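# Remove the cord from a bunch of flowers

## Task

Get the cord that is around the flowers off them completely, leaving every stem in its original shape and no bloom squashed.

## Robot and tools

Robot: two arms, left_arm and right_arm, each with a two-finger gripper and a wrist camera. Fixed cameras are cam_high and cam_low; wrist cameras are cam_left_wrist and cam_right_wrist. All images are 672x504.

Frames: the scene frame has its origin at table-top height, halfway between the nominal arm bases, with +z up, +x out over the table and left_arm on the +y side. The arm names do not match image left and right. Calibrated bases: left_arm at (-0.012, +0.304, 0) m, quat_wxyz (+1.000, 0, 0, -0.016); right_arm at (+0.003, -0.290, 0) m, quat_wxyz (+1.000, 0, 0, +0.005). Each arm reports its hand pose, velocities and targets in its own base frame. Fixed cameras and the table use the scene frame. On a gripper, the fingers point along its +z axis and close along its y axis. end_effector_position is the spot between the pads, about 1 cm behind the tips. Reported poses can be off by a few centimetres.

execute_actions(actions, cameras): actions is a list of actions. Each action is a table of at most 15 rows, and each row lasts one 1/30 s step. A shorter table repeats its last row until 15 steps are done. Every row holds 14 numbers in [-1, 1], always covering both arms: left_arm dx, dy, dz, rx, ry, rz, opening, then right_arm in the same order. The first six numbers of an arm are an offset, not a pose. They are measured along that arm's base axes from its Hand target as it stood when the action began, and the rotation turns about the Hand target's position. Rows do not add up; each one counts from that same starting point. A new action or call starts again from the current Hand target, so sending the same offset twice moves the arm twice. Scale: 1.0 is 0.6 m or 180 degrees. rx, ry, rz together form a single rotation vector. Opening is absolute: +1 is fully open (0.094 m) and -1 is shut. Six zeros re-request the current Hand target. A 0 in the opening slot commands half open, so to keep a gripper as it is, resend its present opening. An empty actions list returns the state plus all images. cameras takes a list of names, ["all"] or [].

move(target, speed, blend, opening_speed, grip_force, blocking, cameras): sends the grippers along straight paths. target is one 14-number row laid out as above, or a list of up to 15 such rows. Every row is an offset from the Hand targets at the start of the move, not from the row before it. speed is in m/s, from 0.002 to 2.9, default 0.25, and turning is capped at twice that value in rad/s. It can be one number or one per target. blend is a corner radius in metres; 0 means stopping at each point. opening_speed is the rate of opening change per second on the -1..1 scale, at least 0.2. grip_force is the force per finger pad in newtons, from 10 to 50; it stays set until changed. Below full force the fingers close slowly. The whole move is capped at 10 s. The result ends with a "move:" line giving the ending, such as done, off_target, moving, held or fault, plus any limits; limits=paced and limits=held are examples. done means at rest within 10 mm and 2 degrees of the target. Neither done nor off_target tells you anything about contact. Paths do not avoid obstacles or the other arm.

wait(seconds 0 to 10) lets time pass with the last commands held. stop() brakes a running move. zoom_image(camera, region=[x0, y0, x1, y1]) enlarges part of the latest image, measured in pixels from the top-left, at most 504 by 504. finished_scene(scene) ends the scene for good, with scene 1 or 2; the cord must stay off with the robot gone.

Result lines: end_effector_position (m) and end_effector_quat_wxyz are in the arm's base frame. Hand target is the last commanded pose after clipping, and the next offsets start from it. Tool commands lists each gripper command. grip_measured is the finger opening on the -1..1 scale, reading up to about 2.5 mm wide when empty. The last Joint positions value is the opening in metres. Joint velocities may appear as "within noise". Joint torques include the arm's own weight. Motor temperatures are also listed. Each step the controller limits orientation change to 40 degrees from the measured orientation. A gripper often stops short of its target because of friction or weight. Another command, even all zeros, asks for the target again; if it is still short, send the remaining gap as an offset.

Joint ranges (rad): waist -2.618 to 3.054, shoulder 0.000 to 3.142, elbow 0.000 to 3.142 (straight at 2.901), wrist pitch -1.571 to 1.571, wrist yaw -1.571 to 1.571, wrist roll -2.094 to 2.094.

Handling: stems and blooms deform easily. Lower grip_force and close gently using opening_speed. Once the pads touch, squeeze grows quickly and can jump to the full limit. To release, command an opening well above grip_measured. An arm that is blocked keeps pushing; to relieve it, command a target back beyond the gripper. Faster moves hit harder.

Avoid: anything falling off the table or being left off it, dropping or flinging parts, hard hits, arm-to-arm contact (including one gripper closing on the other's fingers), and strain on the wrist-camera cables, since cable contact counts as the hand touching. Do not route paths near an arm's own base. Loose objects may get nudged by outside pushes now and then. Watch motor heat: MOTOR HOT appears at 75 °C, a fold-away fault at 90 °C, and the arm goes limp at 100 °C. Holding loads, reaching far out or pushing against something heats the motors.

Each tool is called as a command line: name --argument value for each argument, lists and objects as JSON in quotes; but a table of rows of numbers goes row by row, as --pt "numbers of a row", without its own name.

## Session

execute_actions --actions '[]'

Scene clock: 0.00 s.
left_arm: end_effector_position=(+0.4007, -0.1606, +0.1203) grip_measured=+1.000 end_effector_quat_wxyz=(+0.457, +0.135, +0.877, -0.061) | right_arm: end_effector_position=(+0.4019, +0.1045, +0.1909) grip_measured=+1.000 end_effector_quat_wxyz=(+0.503, -0.098, +0.859, -0.008)
Joint positions: left_arm=[-0.434 1.512 0.787 0.109 -0.122 -0.066 0.094] | right_arm=[0.345 1.325 0.848 -0.053 0.215 -0.006 0.094]
Joint velocities: within noise
Joint torques (N m): no reading
Motor temperatures (°C): left_arm=[30 27 30 29 28 27 27] | right_arm=[27 29 29 26 29 29 29]
Heat: left arm: 30 °C; right arm: 29 °C.
Hand target: left_arm +0.4030, -0.1609, +0.1274; +0.466, +0.131, +0.873, -0.062 | right_arm +0.4049, +0.1044, +0.2040; +0.519, -0.091, +0.850, -0.007
Tool commands: left_gripper/opening=+1.0 right_gripper/opening=+1.0
camera_calibration:
cam_left_wrist: T_world_to_cam=[[-0.385851, -0.921479, -0.0446668, 0.00436056], [-0.878103, 0.381674, -0.288548, 0.471703], [0.282939, -0.0721142, -0.956423, 0.115951], [0, 0, 0, 1]] pos_world=[0.38308, -0.167657, 0.247201]
cam_right_wrist: T_world_to_cam=[[0.0880942, -0.992878, 0.0802088, 0.046215], [-0.924486, -0.111476, -0.364552, 0.472758], [0.370896, -0.0420371, -0.927722, 0.150224], [0, 0, 0, 1]] pos_world=[0.37727, 0.104902, 0.308004]

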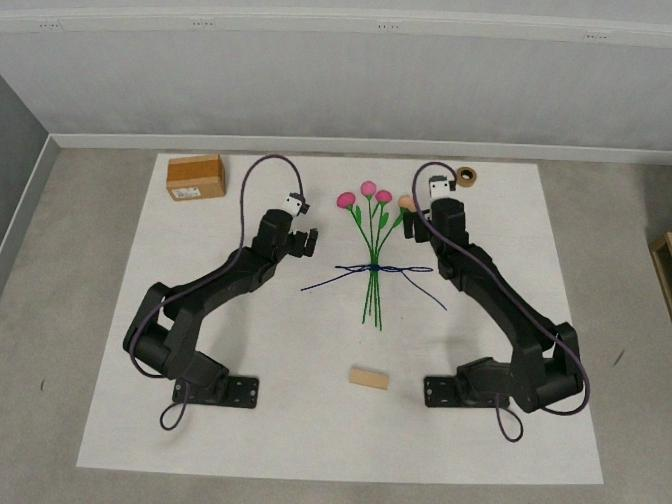

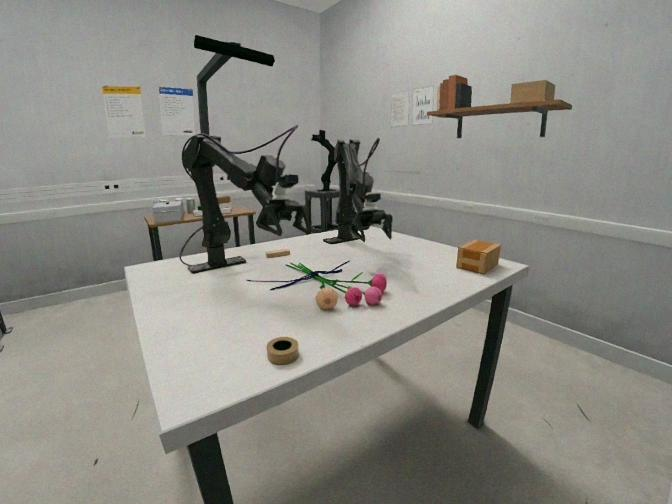

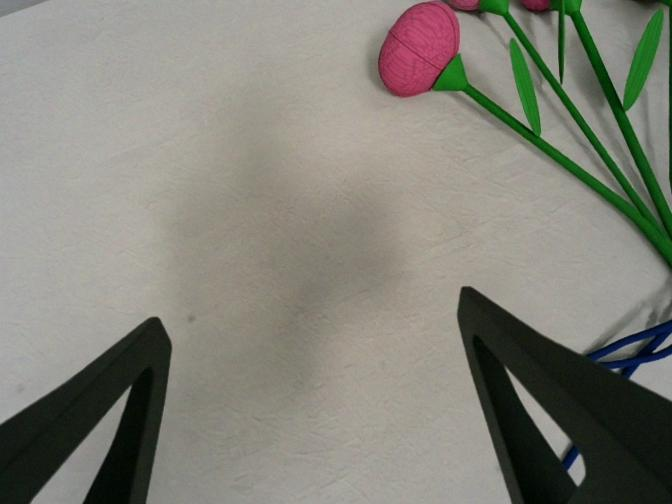

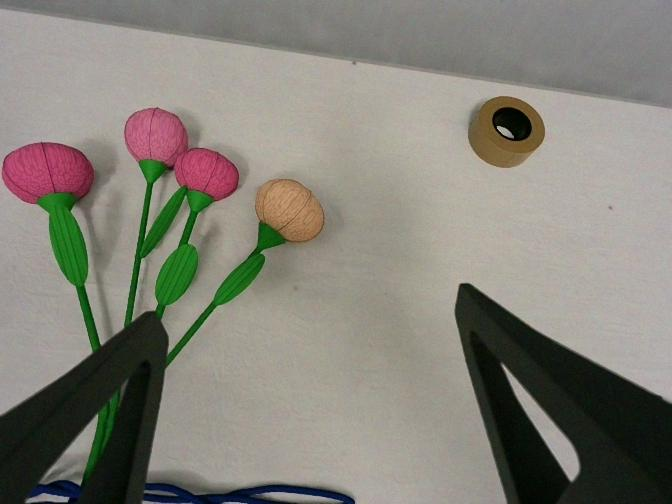

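zoom_image --camera "cam_high" --region '[290, 220, 460, 345]'

Scaled by 2.965 from the camera's 672x504 image, which has a finer 960x720 frame.

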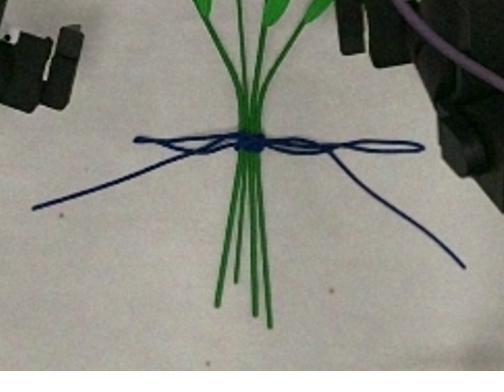

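move --target '[-0.1692,-0.1045,0.0377,0.2156,0.2388,-0.2645,1,-0.2372,-0.0867,-0.09,-0.1596,0.317,0.2131,1]' --speed 0.3 --cameras '["all"]'

Scene clock: 13.03 s.
left_arm: end_effector_position=(+0.2987, -0.2194, +0.1537) grip_measured=+1.000 end_effector_quat_wxyz=(+0.006, +0.561, +0.828, +0.001) | right_arm: end_effector_position=(+0.2576, +0.0492, +0.1441) grip_measured=+1.000 end_effector_quat_wxyz=(-0.008, -0.454, +0.891, +0.001)
Joint positions: left_arm=[-0.638 1.954 1.876 -1.48 -0.004 0.552 0.094] | right_arm=[0.186 1.551 1.358 -1.395 0.002 -0.756 0.094]
Joint torques (N m): left_arm=[-0.4 -7.82 7.72 0.38 0.01 0.07] | right_arm=[0.65 -4.27 9.57 0.06 0.03 -0.08]
Heat: left arm: 31 °C; right arm: 31 °C.
Hand target: left_arm +0.3016, -0.2236, +0.1501; -0.001, +0.566, +0.824, +0.000 | right_arm +0.2626, +0.0524, +0.1501; -0.001, -0.462, +0.887, +0.000
Off the commanded pose: left_arm 0.006 m, 1 deg | right_arm 0.008 m, 1 deg.
move: done
camera_calibration:
cam_left_wrist: T_world_to_cam=[[-0.954075, -0.294556, 0.0545655, 0.204391], [-0.202753, 0.769021, 0.606216, 0.160026], [-0.220527, 0.567312, -0.793426, 0.438199], [0, 0, 0, 1]] pos_world=[0.324084, -0.311454, 0.239515]
cam_right_wrist: T_world_to_cam=[[0.769129, -0.637983, 0.0376667, -0.178996], [-0.508579, -0.575302, 0.640605, 0.086915], [-0.387025, -0.511864, -0.766946, 0.353232], [0, 0, 0, 1]] pos_world=[0.318584, 0.116613, 0.221974]

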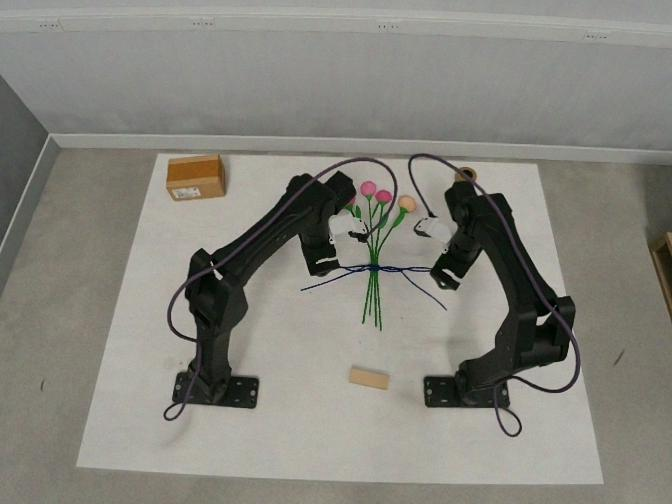

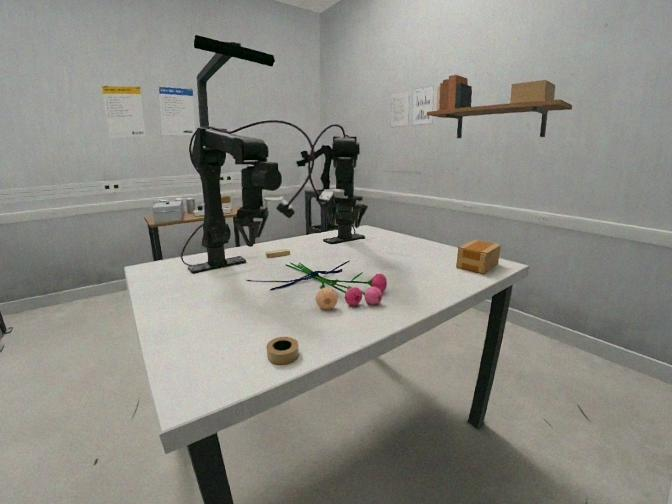

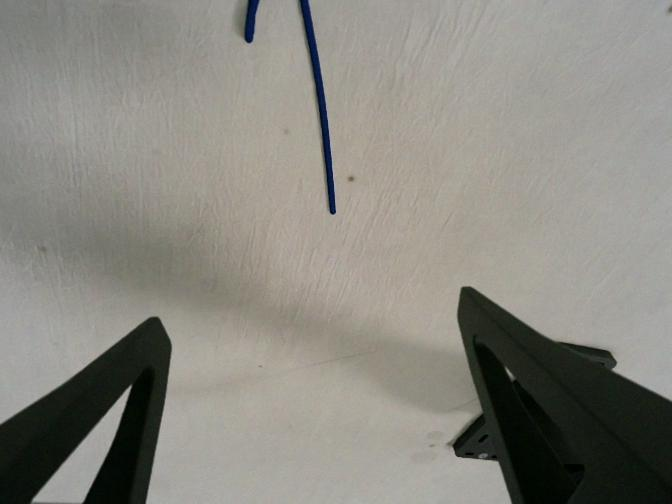

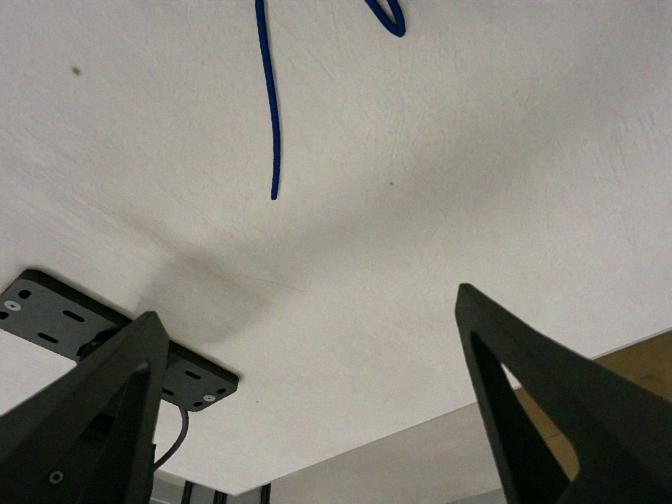

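move --target '[-0.03,0.0283,-0.2,0,0,0,1,-0.032,0.0267,-0.19,0,0,0,1]' --speed 0.2 --cameras '["cam_left_wrist","cam_right_wrist"]'

Scene clock: 17.27 s.
left_arm: end_effector_position=(+0.2803, -0.2058, +0.0273) grip_measured=+1.000 end_effector_quat_wxyz=(-0.016, +0.564, +0.826, +0.002) | right_arm: end_effector_position=(+0.2401, +0.0653, +0.0392) grip_measured=+1.000 end_effector_quat_wxyz=(-0.007, -0.461, +0.887, +0.001)
Joint positions: left_arm=[-0.638 1.954 1.367 -1.015 -0.004 0.56 0.094] | right_arm=[0.263 1.563 0.946 -0.967 0.002 -0.696 0.094]
Joint torques (N m): left_arm=[0.24 -11.44 4.23 0.68 -0.03 0.09] | right_arm=[0.66 -4.07 5.96 0.4 0.02 0.08]
Heat: left arm: 31 °C; right arm: 31 °C.
Hand target: left_arm +0.2836, -0.2066, +0.0301; +0.000, +0.566, +0.824, +0.000 | right_arm +0.2435, +0.0684, +0.0361; +0.000, -0.462, +0.887, +0.000
Off the commanded pose: left_arm 0.004 m, 2 deg | right_arm 0.005 m, 1 deg.
move: done
camera_calibration:
cam_left_wrist: T_world_to_cam=[[-0.953881, -0.289053, 0.08099, 0.198109], [-0.174741, 0.754051, 0.633145, 0.21076], [-0.244083, 0.589793, -0.769784, 0.336679], [0, 0, 0, 1]] pos_world=[0.307978, -0.300231, 0.109683]
cam_right_wrist: T_world_to_cam=[[0.7796, -0.624977, 0.040332, -0.154816], [-0.500949, -0.583646, 0.639068, 0.15335], [-0.375863, -0.518422, -0.768092, 0.271999], [0, 0, 0, 1]] pos_world=[0.29975, 0.133756, 0.117164]
Images, in order (width x height): cam_left_wrist 672x504, cam_right_wrist 672x504.

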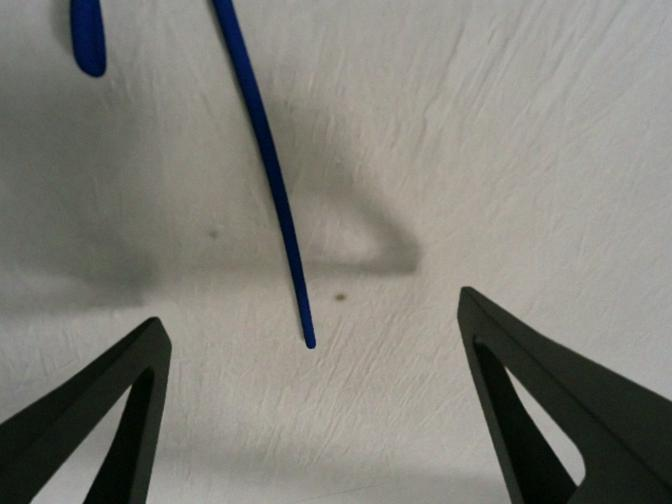

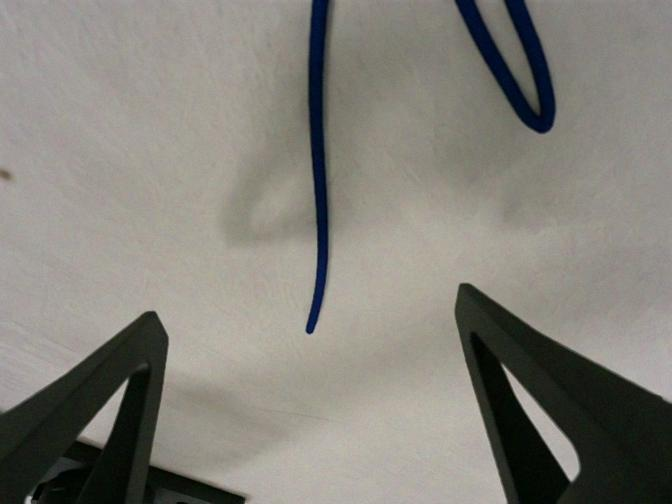

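move --target '[0,0,-0.02,0,0,0,1,0,0,-0.032,0,0,0,1]' --speed 0.06 --cameras '["cam_left_wrist","cam_right_wrist"]'

Scene clock: 19.67 s.
left_arm: end_effector_position=(+0.2815, -0.2067, +0.0204) grip_measured=+1.000 end_effector_quat_wxyz=(-0.008, +0.564, +0.826, +0.002) | right_arm: end_effector_position=(+0.2405, +0.0654, +0.0201) grip_measured=+1.000 end_effector_quat_wxyz=(-0.007, -0.461, +0.888, +0.001)
Joint positions: left_arm=[-0.638 1.954 1.338 -0.971 -0.004 0.56 0.094] | right_arm=[0.263 1.597 0.897 -0.884 0.002 -0.695 0.094]
Joint torques (N m): left_arm=[0.59 -10.13 4.07 0.74 0.02 0.09] | right_arm=[0.65 -4.19 5.7 0.4 0.02 0.08]
Heat: left arm: 31 °C; right arm: 30 °C.
Hand target: left_arm +0.2835, -0.2066, +0.0181; -0.001, +0.566, +0.824, +0.000 | right_arm +0.2434, +0.0684, +0.0169; -0.001, -0.462, +0.887, +0.000
Off the commanded pose: left_arm 0.003 m, 1 deg | right_arm 0.005 m, 1 deg.
move: done
camera_calibration:
cam_left_wrist: T_world_to_cam=[[-0.954843, -0.288368, 0.0715515, 0.200085], [-0.182786, 0.759994, 0.623697, 0.21961], [-0.234233, 0.582454, -0.778385, 0.328092], [0, 0, 0, 1]] pos_world=[0.308041, -0.300303, 0.104095]
cam_right_wrist: T_world_to_cam=[[0.778649, -0.626158, 0.0403866, -0.15399], [-0.501888, -0.582899, 0.639013, 0.165994], [-0.376582, -0.517837, -0.768135, 0.257659], [0, 0, 0, 1]] pos_world=[0.300245, 0.133761, 0.0980632]
Images, in order (width x height): cam_left_wrist 672x504, cam_right_wrist 672x504.

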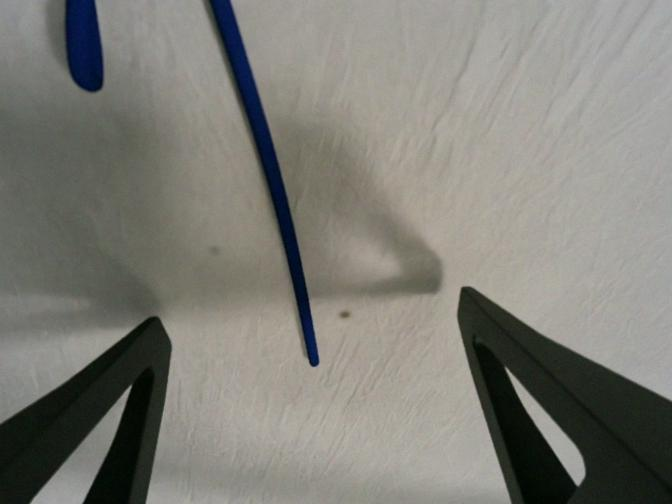

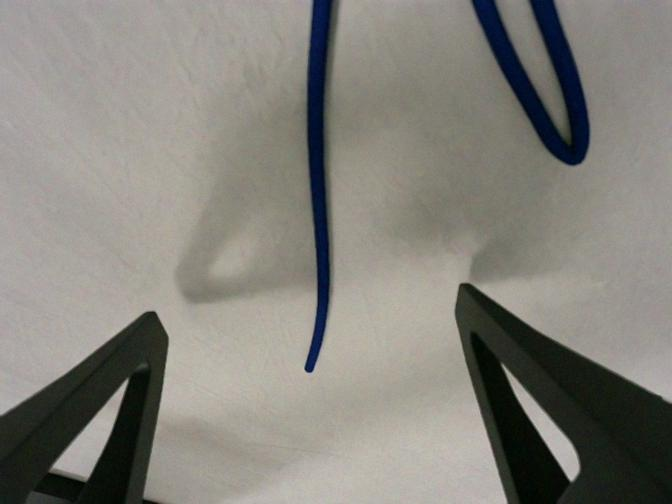

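move --target '[0,0,-0.011,0,0,0,1,0,0,-0.011,0,0,0,1]' --speed 0.04 --cameras '["cam_left_wrist","cam_right_wrist"]'

Scene clock: 21.50 s.
left_arm: end_effector_position=(+0.2820, -0.2071, +0.0169) grip_measured=+1.000 end_effector_quat_wxyz=(-0.004, +0.564, +0.826, +0.002) | right_arm: end_effector_position=(+0.2410, +0.0655, +0.0138) grip_measured=+1.000 end_effector_quat_wxyz=(-0.006, -0.461, +0.888, +0.000)
Joint positions: left_arm=[-0.638 1.954 1.324 -0.948 -0.004 0.56 0.094] | right_arm=[0.263 1.609 0.881 -0.855 0.002 -0.695 0.094]
Joint torques (N m): left_arm=[0.38 -9.31 4.01 0.7 0.01 0.07] | right_arm=[0.66 -4.18 5.59 0.4 0.01 0.08]
Heat: left arm: 31 °C; right arm: 30 °C.
Hand target: left_arm +0.2835, -0.2066, +0.0114; -0.001, +0.566, +0.824, +0.000 | right_arm +0.2434, +0.0684, +0.0103; -0.001, -0.462, +0.887, +0.000
Off the commanded pose: left_arm 0.006 m, 1 deg | right_arm 0.005 m, 1 deg.
move: done
camera_calibration:
cam_left_wrist: T_world_to_cam=[[-0.95532, -0.287955, 0.0666734, 0.201043], [-0.186808, 0.763028, 0.618781, 0.224049], [-0.229055, 0.578679, -0.782729, 0.323538], [0, 0, 0, 1]] pos_world=[0.308022, -0.300289, 0.101201]
cam_right_wrist: T_world_to_cam=[[0.778597, -0.626161, 0.041338, -0.153983], [-0.502869, -0.58317, 0.637993, 0.170596], [-0.37538, -0.517527, -0.768931, 0.252727], [0, 0, 0, 1]] pos_world=[0.300547, 0.133861, 0.0918564]
Images, in order (width x height): cam_left_wrist 672x504, cam_right_wrist 672x504.

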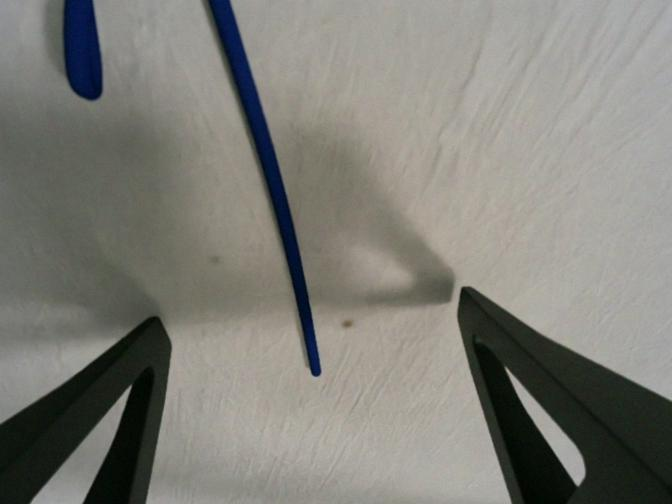

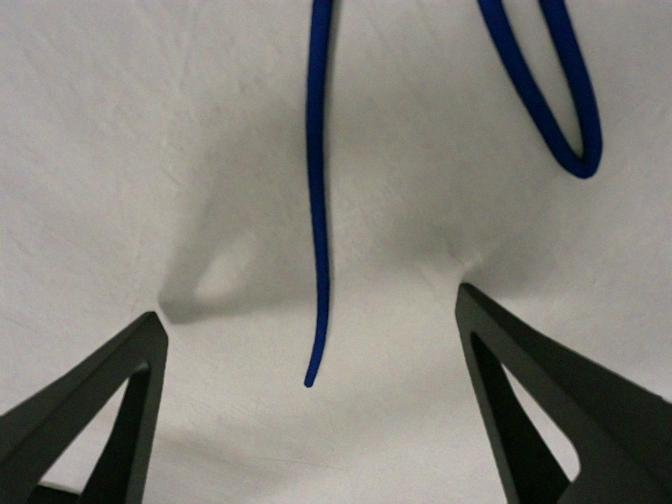

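move --pt "0 0 -0.008 0 0 0 1 0 0 -0.006 0 0 0 1" --pt "0 0 -0.008 0 0 0 -1 0 0 -0.006 0 0 0 -1" --speed 0.04 --opening_speed 1.5 --cameras '["cam_left_wrist","cam_right_wrist"]'

Scene clock: 25.47 s.
left_arm: end_effector_position=(+0.2827, -0.2076, +0.0144) grip_measured=-0.952 end_effector_quat_wxyz=(+0.000, +0.564, +0.825, +0.002) | right_arm: end_effector_position=(+0.2425, +0.0655, +0.0117) grip_measured=-0.964 end_effector_quat_wxyz=(-0.003, -0.461, +0.888, -0.002)
Joint positions: left_arm=[-0.638 1.954 1.313 -0.93 -0.004 0.562 0.002] | right_arm=[0.263 1.613 0.876 -0.84 0.005 -0.695 0.002]
Joint torques (N m): left_arm=[0.5 -8.85 4.3 0.74 0.02 0.06] | right_arm=[0.61 -3.93 5.26 0.42 -0.01 0.07]
Heat: left arm: 31 °C; right arm: 30 °C.
Hand target: left_arm +0.2835, -0.2066, +0.0067; -0.001, +0.566, +0.824, +0.000 | right_arm +0.2434, +0.0684, +0.0067; -0.001, -0.462, +0.887, +0.000
Off the commanded pose: left_arm 0.008 m, 0 deg | right_arm 0.006 m, 0 deg.
move: done
camera_calibration:
cam_left_wrist: T_world_to_cam=[[-0.95613, -0.286289, 0.0620764, 0.202398], [-0.189526, 0.766123, 0.614113, 0.227609], [-0.223372, 0.575407, -0.786773, 0.319849], [0, 0, 0, 1]] pos_world=[0.308102, -0.300476, 0.0993065]
cam_right_wrist: T_world_to_cam=[[0.778557, -0.625774, 0.047501, -0.155296], [-0.506975, -0.582527, 0.635326, 0.17359], [-0.369899, -0.518719, -0.770782, 0.250458], [0, 0, 0, 1]] pos_world=[0.301557, 0.133858, 0.0901386]
Images, in order (width x height): cam_left_wrist 672x504, cam_right_wrist 672x504.

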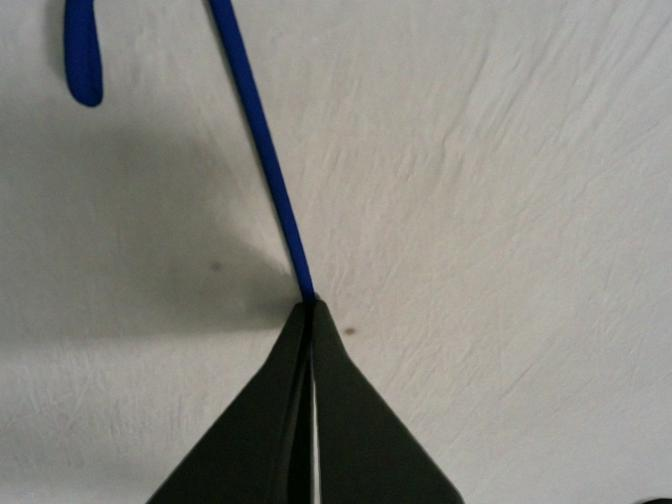

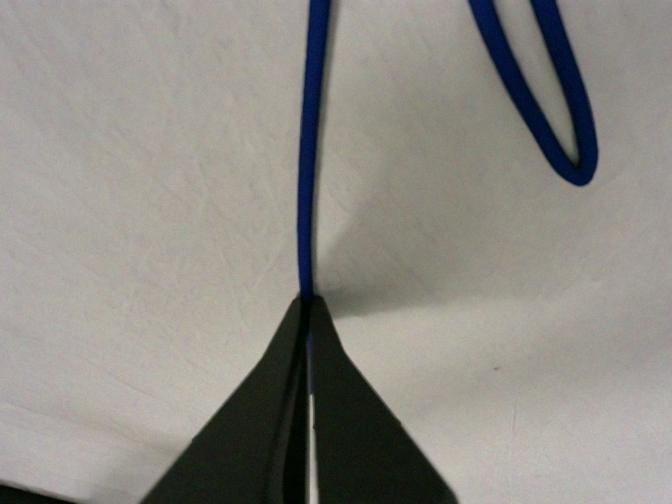

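move --pt "0 0 0.02 0 0 0 -1 0 0 0.02 0 0 0 -1" --pt "0.07 0.25 0.025 0 0 0 -1 0.1 -0.27 0.025 0 0 0 -1" --speed 0.08 --blend 0.005 --cameras '["cam_high","cam_left_wrist","cam_right_wrist"]'

zoom_image --camera "cam_high" --region '[290, 220, 460, 345]'

Scene clock: 32.27 s.
left_arm: end_effector_position=(+0.3257, -0.0579, +0.0137) grip_measured=-0.952 end_effector_quat_wxyz=(-0.012, +0.563, +0.826, -0.003) | right_arm: end_effector_position=(+0.2975, -0.0919, +0.0188) grip_measured=-0.964 end_effector_quat_wxyz=(-0.005, -0.458, +0.889, +0.000)
Joint positions: left_arm=[-0.181 1.907 1.243 -0.931 -0.004 1.016 0.002] | right_arm=[-0.299 1.816 1.145 -0.906 0.006 -1.25 0.002]
Joint torques (N m): left_arm=[0.44 -11.85 4.25 0.47 0.01 0.12] | right_arm=[-0.28 -5.68 8.81 0.05 -0.02 -0.08]
Heat: left arm: 31 °C; right arm: 30 °C.
Hand target: left_arm +0.3255, -0.0567, +0.0216; -0.001, +0.567, +0.824, +0.000 | right_arm +0.3034, -0.0936, +0.0216; -0.001, -0.462, +0.887, +0.000
Off the commanded pose: left_arm 0.008 m, 1 deg | right_arm 0.007 m, 1 deg.
move: done
camera_calibration:
cam_left_wrist: T_world_to_cam=[[-0.953447, -0.28945, 0.0846017, 0.284926], [-0.176231, 0.762468, 0.622564, 0.116915], [-0.244707, 0.578672, -0.777982, 0.249741], [0, 0, 0, 1]] pos_world=[0.353379, -0.151191, 0.0974015]
cam_right_wrist: T_world_to_cam=[[0.774319, -0.631308, 0.0433721, -0.296054], [-0.508677, -0.580207, 0.636088, 0.106101], [-0.376403, -0.514597, -0.770397, 0.196902], [0, 0, 0, 1]] pos_world=[0.357326, -0.0240156, 0.0970439]
Images, in order (width x height): cam_high 672x504, cam_left_wrist 672x504, cam_right_wrist 672x504.

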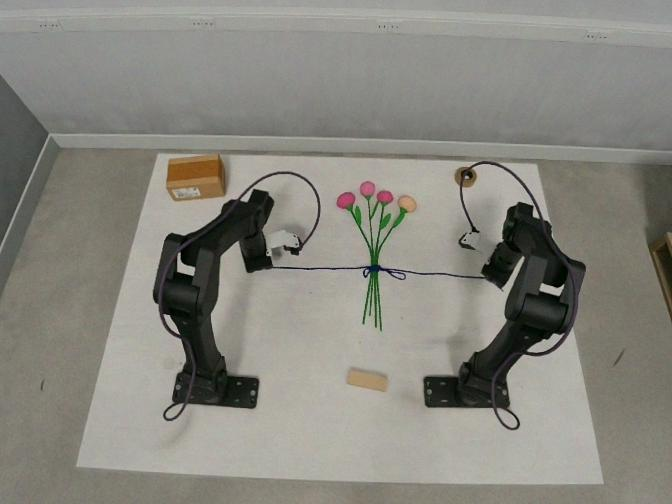

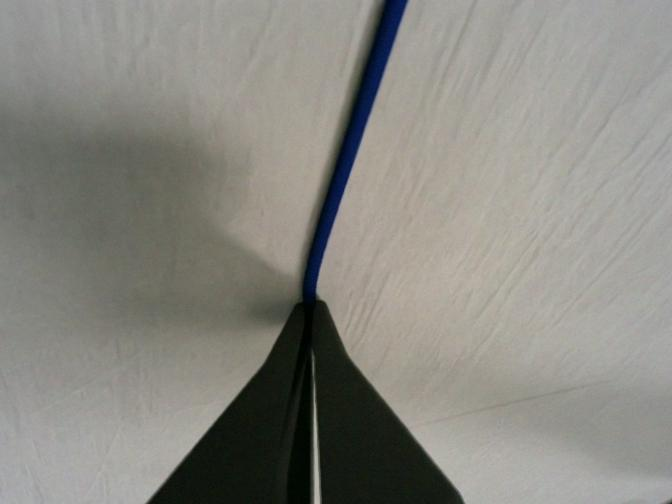

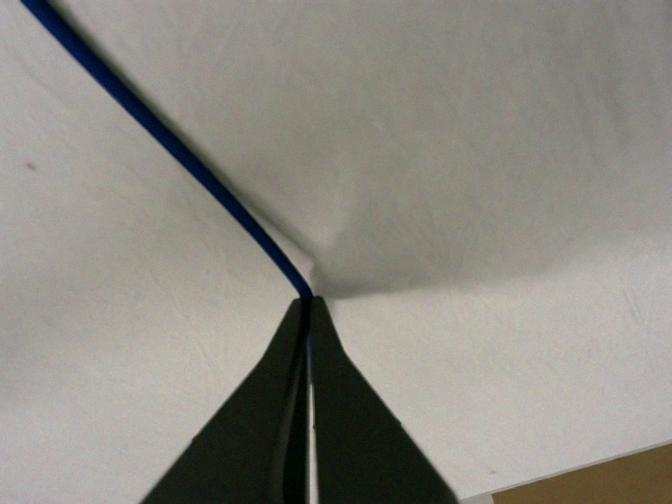

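Scaled by 2.965 from the camera's 672x504 image, which has a finer 960x720 frame.

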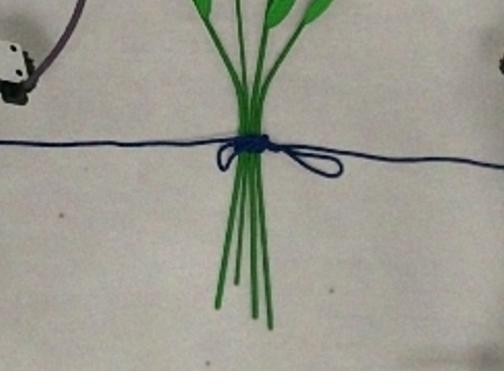

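move --target '[0.01,0.1,0,0,0,0,-1,0.03,-0.22,0,0,0,0,-1]' --speed 0.07 --cameras '["cam_high","cam_low"]'

zoom_image --camera "cam_high" --region '[310, 220, 440, 315]'

Scene clock: 36.07 s.
left_arm: end_effector_position=(+0.3308, +0.0002, +0.0137) grip_measured=-0.952 end_effector_quat_wxyz=(-0.009, +0.564, +0.826, -0.008) | right_arm: end_effector_position=(+0.3173, -0.2230, +0.0203) grip_measured=-0.964 end_effector_quat_wxyz=(-0.004, -0.457, +0.889, -0.001)
Joint positions: left_arm=[-0.001 1.907 1.243 -0.931 0.003 1.198 0.002] | right_arm=[-0.612 2.08 1.524 -1.016 0.008 -1.561 0.002]
Joint torques (N m): left_arm=[0.57 -11.58 4.78 0.42 0.05 0.09] | right_arm=[-0.34 -7.62 9.2 0.04 -0.04 -0.09]
Heat: left arm: 31 °C; right arm: 31 °C.
Hand target: left_arm +0.3315, +0.0034, +0.0216; -0.001, +0.566, +0.824, +0.000 | right_arm +0.3214, -0.2255, +0.0217; -0.001, -0.462, +0.887, +0.000
Off the commanded pose: left_arm 0.009 m, 1 deg | right_arm 0.005 m, 1 deg.
move: done
Images, in order (width x height): cam_high 672x504, cam_low 672x504.

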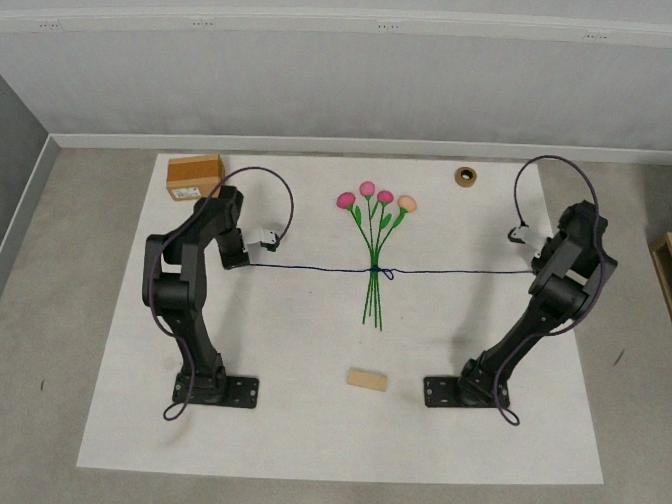

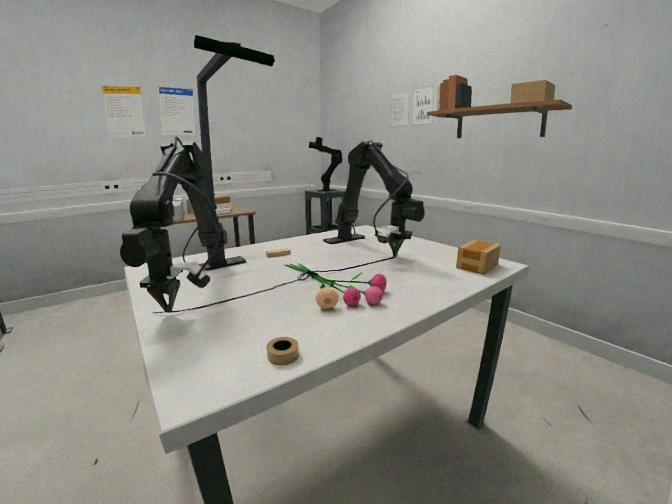

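Scaled by 3.877 from the camera's 672x504 image, which has a finer 960x720 frame.

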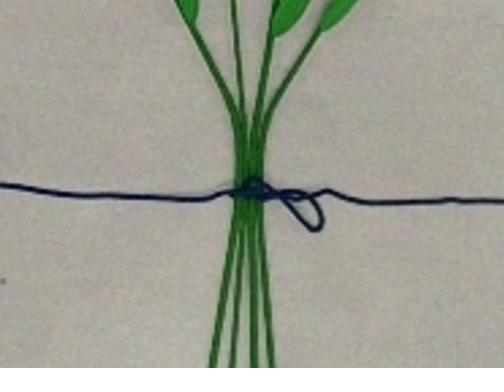

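move --target '[0,0,0,0,0,0,-1,0,-0.07,0,0,0,0,-1]' --speed 0.06 --cameras '["cam_high"]'

zoom_image --camera "cam_high" --region '[310, 220, 440, 315]'

Scene clock: 41.80 s.
left_arm: end_effector_position=(+0.3308, +0.0002, +0.0137) grip_measured=-0.952 end_effector_quat_wxyz=(-0.009, +0.564, +0.826, -0.008) | right_arm: end_effector_position=(+0.3183, -0.2642, +0.0210) grip_measured=-0.964 end_effector_quat_wxyz=(-0.004, -0.458, +0.889, -0.001)
Joint positions: left_arm=[-0.001 1.907 1.243 -0.931 0.003 1.198 0.002] | right_arm=[-0.692 2.176 1.679 -1.075 0.008 -1.644 0.002]
Joint torques (N m): left_arm=[0.57 -11.63 4.7 0.4 0.03 0.08] | right_arm=[-0.61 -8.28 9.31 0.04 -0.04 -0.09]
Heat: left arm: 31 °C; right arm: 31 °C.
Hand target: left_arm +0.3315, +0.0034, +0.0216; -0.001, +0.566, +0.824, +0.000 | right_arm +0.3214, -0.2677, +0.0217; -0.001, -0.462, +0.887, +0.000
Off the commanded pose: left_arm 0.009 m, 1 deg | right_arm 0.005 m, 1 deg.
move: done
Images, in order (width x height): cam_high 672x504.

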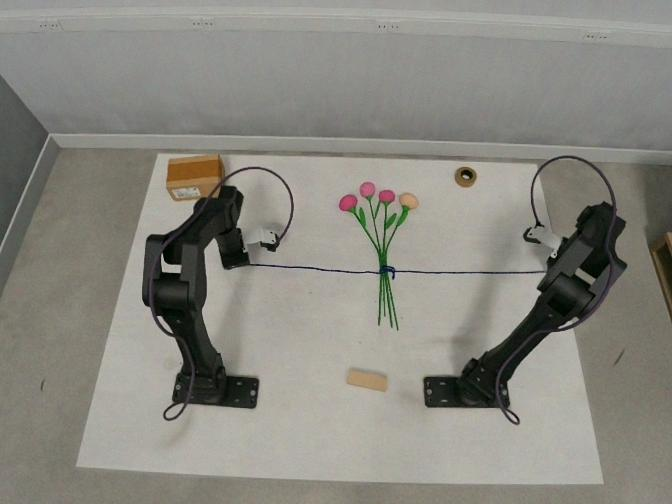

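Scaled by 3.877 from the camera's 672x504 image, which has a finer 960x720 frame.

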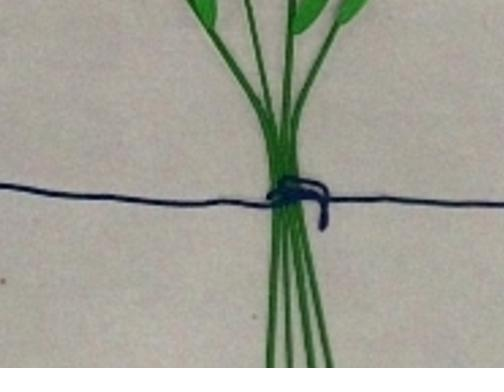

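move --target '[0,0.06,0,0,0,0,-1,0,-0.02,0,0,0,0,-1]' --speed 0.06 --cameras '["cam_high"]'

zoom_image --camera "cam_high" --region '[310, 220, 440, 315]'

Scene clock: 44.57 s.
left_arm: end_effector_position=(+0.3286, +0.0377, +0.0137) grip_measured=-0.952 end_effector_quat_wxyz=(-0.011, +0.563, +0.826, -0.006) | right_arm: end_effector_position=(+0.3188, -0.2750, +0.0210) grip_measured=-0.964 end_effector_quat_wxyz=(-0.004, -0.459, +0.888, +0.000)
Joint positions: left_arm=[0.109 1.907 1.243 -0.931 -0.005 1.306 0.002] | right_arm=[-0.711 2.207 1.729 -1.096 0.008 -1.666 0.002]
Joint torques (N m): left_arm=[0.42 -10.97 5.39 0.38 0.03 0.11] | right_arm=[-0.68 -8.49 9.37 0.05 -0.03 -0.09]
Heat: left arm: 31 °C; right arm: 31 °C.
Hand target: left_arm +0.3315, +0.0394, +0.0216; -0.001, +0.566, +0.824, +0.000 | right_arm +0.3215, -0.2796, +0.0217; -0.001, -0.462, +0.887, +0.000
Off the commanded pose: left_arm 0.009 m, 1 deg | right_arm 0.005 m, 1 deg.
move: done
Images, in order (width x height): cam_high 672x504.

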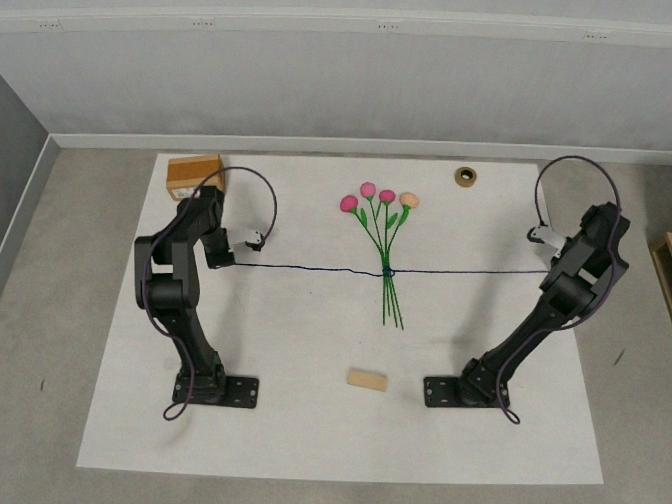

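Scaled by 3.877 from the camera's 672x504 image, which has a finer 960x720 frame.

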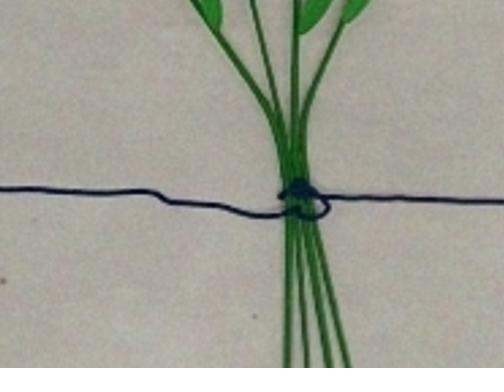

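move --pt "0 0 0 0 0 0 -1 0 0.01 -0.012 0 0 0 -1" --pt "0 0 0 0 0 0 -1 0 0.01 -0.012 0 0 0 -0.3" --pt "0 0 0 0 0 0 -1 0 0.01 0.15 0 0 0 -0.3" --speed '[0.05,0.05,0.15]' --opening_speed 1.5 --cameras '["cam_high"]'

zoom_image --camera "cam_high" --region '[310, 220, 440, 315]'

Scene clock: 51.13 s.
left_arm: end_effector_position=(+0.3286, +0.0377, +0.0137) grip_measured=-0.952 end_effector_quat_wxyz=(-0.011, +0.563, +0.826, -0.006) | right_arm: end_effector_position=(+0.3173, -0.2737, +0.0947) grip_measured=-0.302 end_effector_quat_wxyz=(-0.011, -0.459, +0.888, +0.016)
Joint positions: left_arm=[0.109 1.907 1.243 -0.931 -0.005 1.306 0.002] | right_arm=[-0.711 2.207 2.023 -1.424 0.008 -1.666 0.033]
Joint torques (N m): left_arm=[0.4 -11 5.42 0.41 0.02 0.11] | right_arm=[0.36 -11.7 9.14 -0.04 -0.03 0.02]
Heat: left arm: 31 °C; right arm: 31 °C.
Hand target: left_arm +0.3315, +0.0394, +0.0216; -0.001, +0.566, +0.824, +0.000 | right_arm +0.3215, -0.2736, +0.1117; -0.001, -0.462, +0.887, +0.000
Off the commanded pose: left_arm 0.009 m, 1 deg | right_arm 0.017 m, 2 deg.
move: off_target (right_arm)
Images, in order (width x height): cam_high 672x504.

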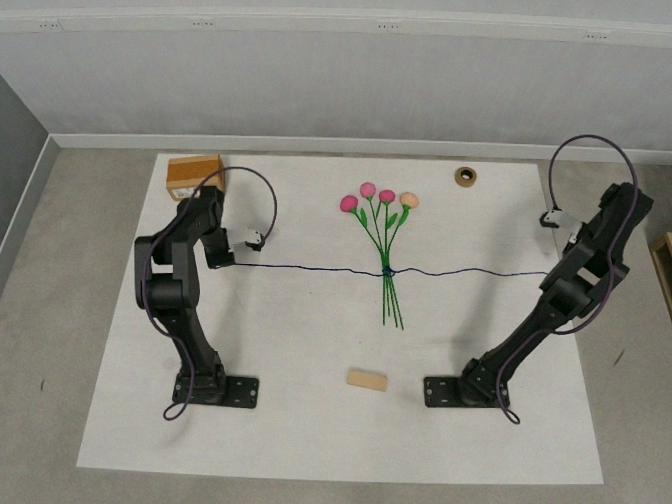

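Scaled by 3.877 from the camera's 672x504 image, which has a finer 960x720 frame.

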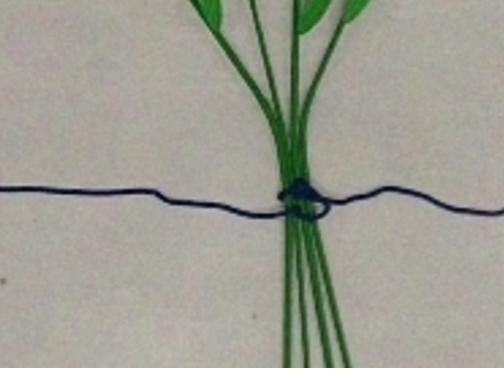

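move --target '[0,0,0,0,0,0,-1,-0.063,0.723,0.02,0,0,-0.3056,0]' --speed 0.25 --cameras '["cam_high","cam_right_wrist"]'

Scene clock: 55.73 s.
left_arm: end_effector_position=(+0.3286, +0.0377, +0.0137) grip_measured=-0.952 end_effector_quat_wxyz=(-0.011, +0.563, +0.826, -0.006) | right_arm: end_effector_position=(+0.2758, +0.1596, +0.1193) grip_measured=-0.002 end_effector_quat_wxyz=(-0.012, -0.006, +1.000, +0.005)
Joint positions: left_arm=[0.109 1.907 1.243 -0.931 -0.005 1.306 0.002] | right_arm=[0.51 1.765 1.493 -1.316 -0.02 0.497 0.047]
Joint torques (N m): left_arm=[0.4 -10.99 5.53 0.41 0.01 0.09] | right_arm=[-0.14 -5.79 9.57 0.11 0.14 0.1]
Heat: left arm: 31 °C; right arm: 32 °C.
Hand target: left_arm +0.3315, +0.0394, +0.0216; -0.001, +0.566, +0.824, +0.000 | right_arm +0.2837, +0.1601, +0.1238; +0.000, +0.000, +1.000, +0.001
Off the commanded pose: left_arm 0.009 m, 1 deg | right_arm 0.009 m, 2 deg.
move: done
camera_calibration:
cam_right_wrist: T_world_to_cam=[[-0.050362, -0.99797, 0.0389878, 0.161663], [-0.758685, 0.0636155, 0.648345, 0.141734], [-0.649509, 0.00307248, -0.760348, 0.387086], [0, 0, 0, 1]] pos_world=[0.367089, 0.151129, 0.196125]
Images, in order (width x height): cam_high 672x504, cam_right_wrist 672x504.

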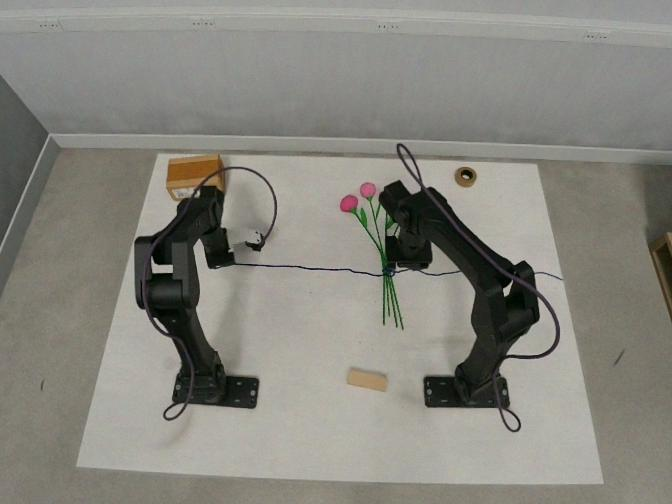

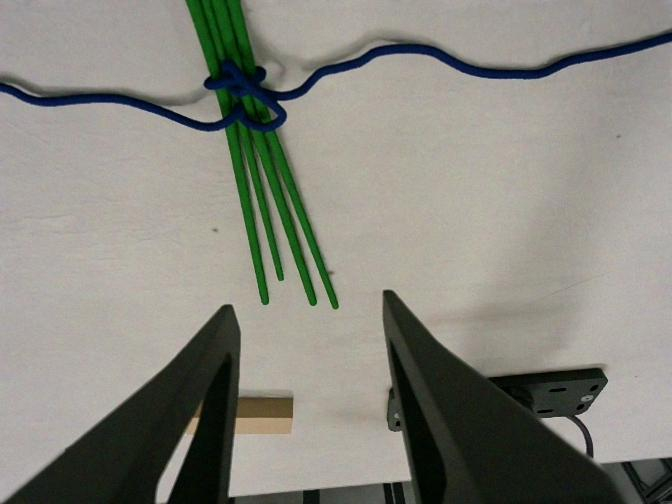

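move --target '[0,0,0,0,0,0,-1,-0.0295,0.0515,-0.09,0,0,0,0]' --speed 0.1 --cameras '["cam_right_wrist"]'

Scene clock: 60.27 s.
left_arm: end_effector_position=(+0.3286, +0.0377, +0.0137) grip_measured=-0.952 end_effector_quat_wxyz=(-0.011, +0.563, +0.826, -0.006) | right_arm: end_effector_position=(+0.2617, +0.1899, +0.0734) grip_measured=-0.002 end_effector_quat_wxyz=(-0.010, -0.003, +1.000, +0.004)
Joint positions: left_arm=[0.109 1.907 1.243 -0.931 -0.005 1.306 0.002] | right_arm=[0.615 1.798 1.351 -1.135 -0.018 0.608 0.047]
Joint torques (N m): left_arm=[0.5 -11.19 5.41 0.4 0 0.09] | right_arm=[0.42 -6.16 6.23 0.38 0.13 0.1]
Heat: left arm: 31 °C; right arm: 32 °C.
Hand target: left_arm +0.3315, +0.0394, +0.0216; -0.001, +0.566, +0.824, +0.000 | right_arm +0.2660, +0.1911, +0.0698; +0.000, +0.000, +1.000, +0.001
Off the commanded pose: left_arm 0.009 m, 1 deg | right_arm 0.006 m, 1 deg.
move: done
camera_calibration:
cam_right_wrist: T_world_to_cam=[[-0.0567793, -0.997596, 0.0397178, 0.194559], [-0.760987, 0.0689956, 0.645088, 0.15862], [-0.646277, 0.00640285, -0.763076, 0.341715], [0, 0, 0, 1]] pos_world=[0.352598, 0.180959, 0.150703]
Images, in order (width x height): cam_right_wrist 672x504.

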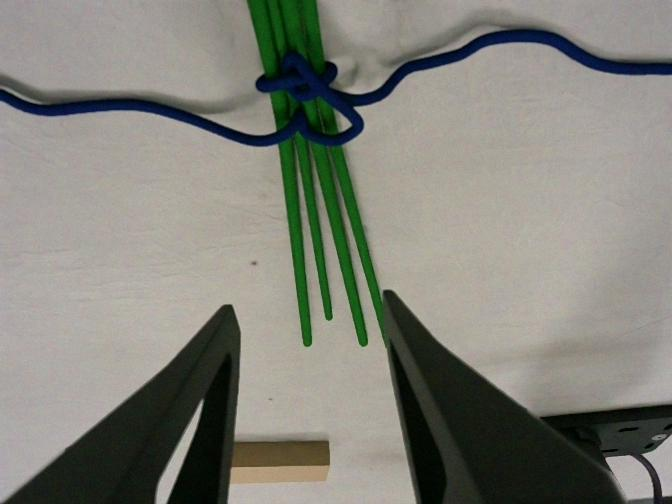

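move --target '[0,0,0,0,0,0,-1,0,0,-0.083,0,0,0,0]' --speed 0.05 --cameras '["cam_right_wrist"]'

Scene clock: 63.43 s.
left_arm: end_effector_position=(+0.3286, +0.0377, +0.0137) grip_measured=-0.952 end_effector_quat_wxyz=(-0.011, +0.563, +0.826, -0.006) | right_arm: end_effector_position=(+0.2623, +0.1903, +0.0242) grip_measured=-0.002 end_effector_quat_wxyz=(-0.009, -0.003, +1.000, +0.005)
Joint positions: left_arm=[0.109 1.907 1.243 -0.931 -0.005 1.306 0.002] | right_arm=[0.615 1.855 1.219 -0.944 -0.018 0.608 0.047]
Joint torques (N m): left_arm=[0.51 -11.14 5.39 0.38 0.02 0.11] | right_arm=[0.44 -6.23 5.89 0.38 0.13 0.1]
Heat: left arm: 31 °C; right arm: 32 °C.
Hand target: left_arm +0.3315, +0.0394, +0.0216; -0.001, +0.566, +0.824, +0.000 | right_arm +0.2660, +0.1910, +0.0199; +0.000, +0.000, +1.000, +0.001
Off the commanded pose: left_arm 0.009 m, 1 deg | right_arm 0.006 m, 1 deg.
move: done
camera_calibration:
cam_right_wrist: T_world_to_cam=[[-0.0568862, -0.997626, 0.0388015, 0.197074], [-0.761668, 0.0684922, 0.644338, 0.191059], [-0.645466, 0.00710004, -0.763756, 0.304222], [0, 0, 0, 1]] pos_world=[0.353099, 0.181361, 0.101598]
Images, in order (width x height): cam_right_wrist 672x504.

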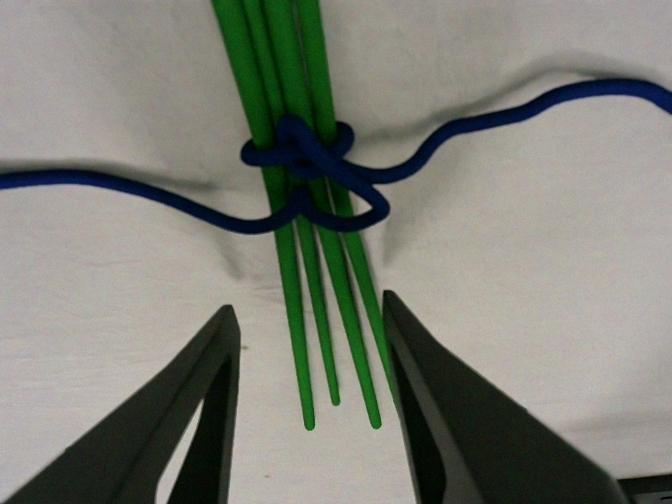

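move --pt "0 0 0 0 0 0 -1 0.008 -0.012 0.005 0 0 0 0" --pt "0 0 0 0 0 0 -1 0.008 -0.012 -0.012 0 0 0 0" --speed 0.05 --cameras '["cam_right_wrist"]'

Scene clock: 66.93 s.
left_arm: end_effector_position=(+0.3286, +0.0377, +0.0137) grip_measured=-0.952 end_effector_quat_wxyz=(-0.011, +0.563, +0.826, -0.006) | right_arm: end_effector_position=(+0.2654, +0.1859, +0.0171) grip_measured=-0.002 end_effector_quat_wxyz=(-0.009, +0.000, +1.000, +0.005)
Joint positions: left_arm=[0.109 1.907 1.243 -0.931 -0.005 1.306 0.002] | right_arm=[0.598 1.865 1.202 -0.917 -0.018 0.597 0.047]
Joint torques (N m): left_arm=[0.55 -10.96 5.45 0.39 0.01 0.11] | right_arm=[-0.51 -6.23 5.79 0.39 0.13 -0.07]
Heat: left arm: 31 °C; right arm: 31 °C.
Hand target: left_arm +0.3315, +0.0394, +0.0216; -0.001, +0.566, +0.824, +0.000 | right_arm +0.2707, +0.1838, +0.0127; +0.000, +0.000, +1.000, +0.001
Off the commanded pose: left_arm 0.009 m, 1 deg | right_arm 0.007 m, 1 deg.
move: done
camera_calibration:
cam_right_wrist: T_world_to_cam=[[-0.0628366, -0.997279, 0.038554, 0.194544], [-0.761383, 0.0728773, 0.644194, 0.197408], [-0.64525, 0.0111246, -0.76389, 0.3], [0, 0, 0, 1]] pos_world=[0.356103, 0.176291, 0.0944973]
Images, in order (width x height): cam_right_wrist 672x504.

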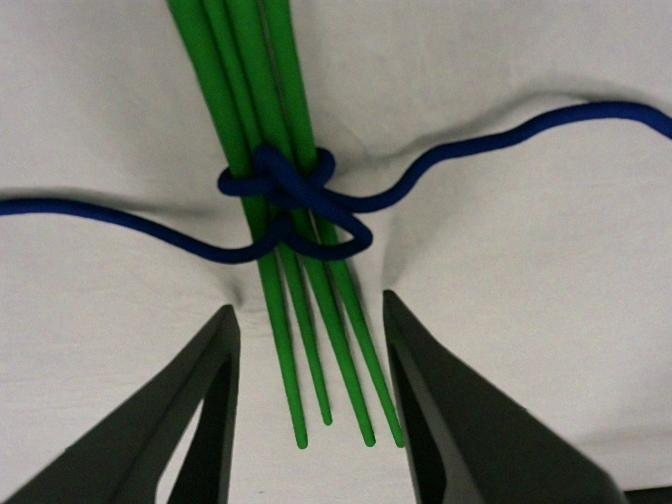

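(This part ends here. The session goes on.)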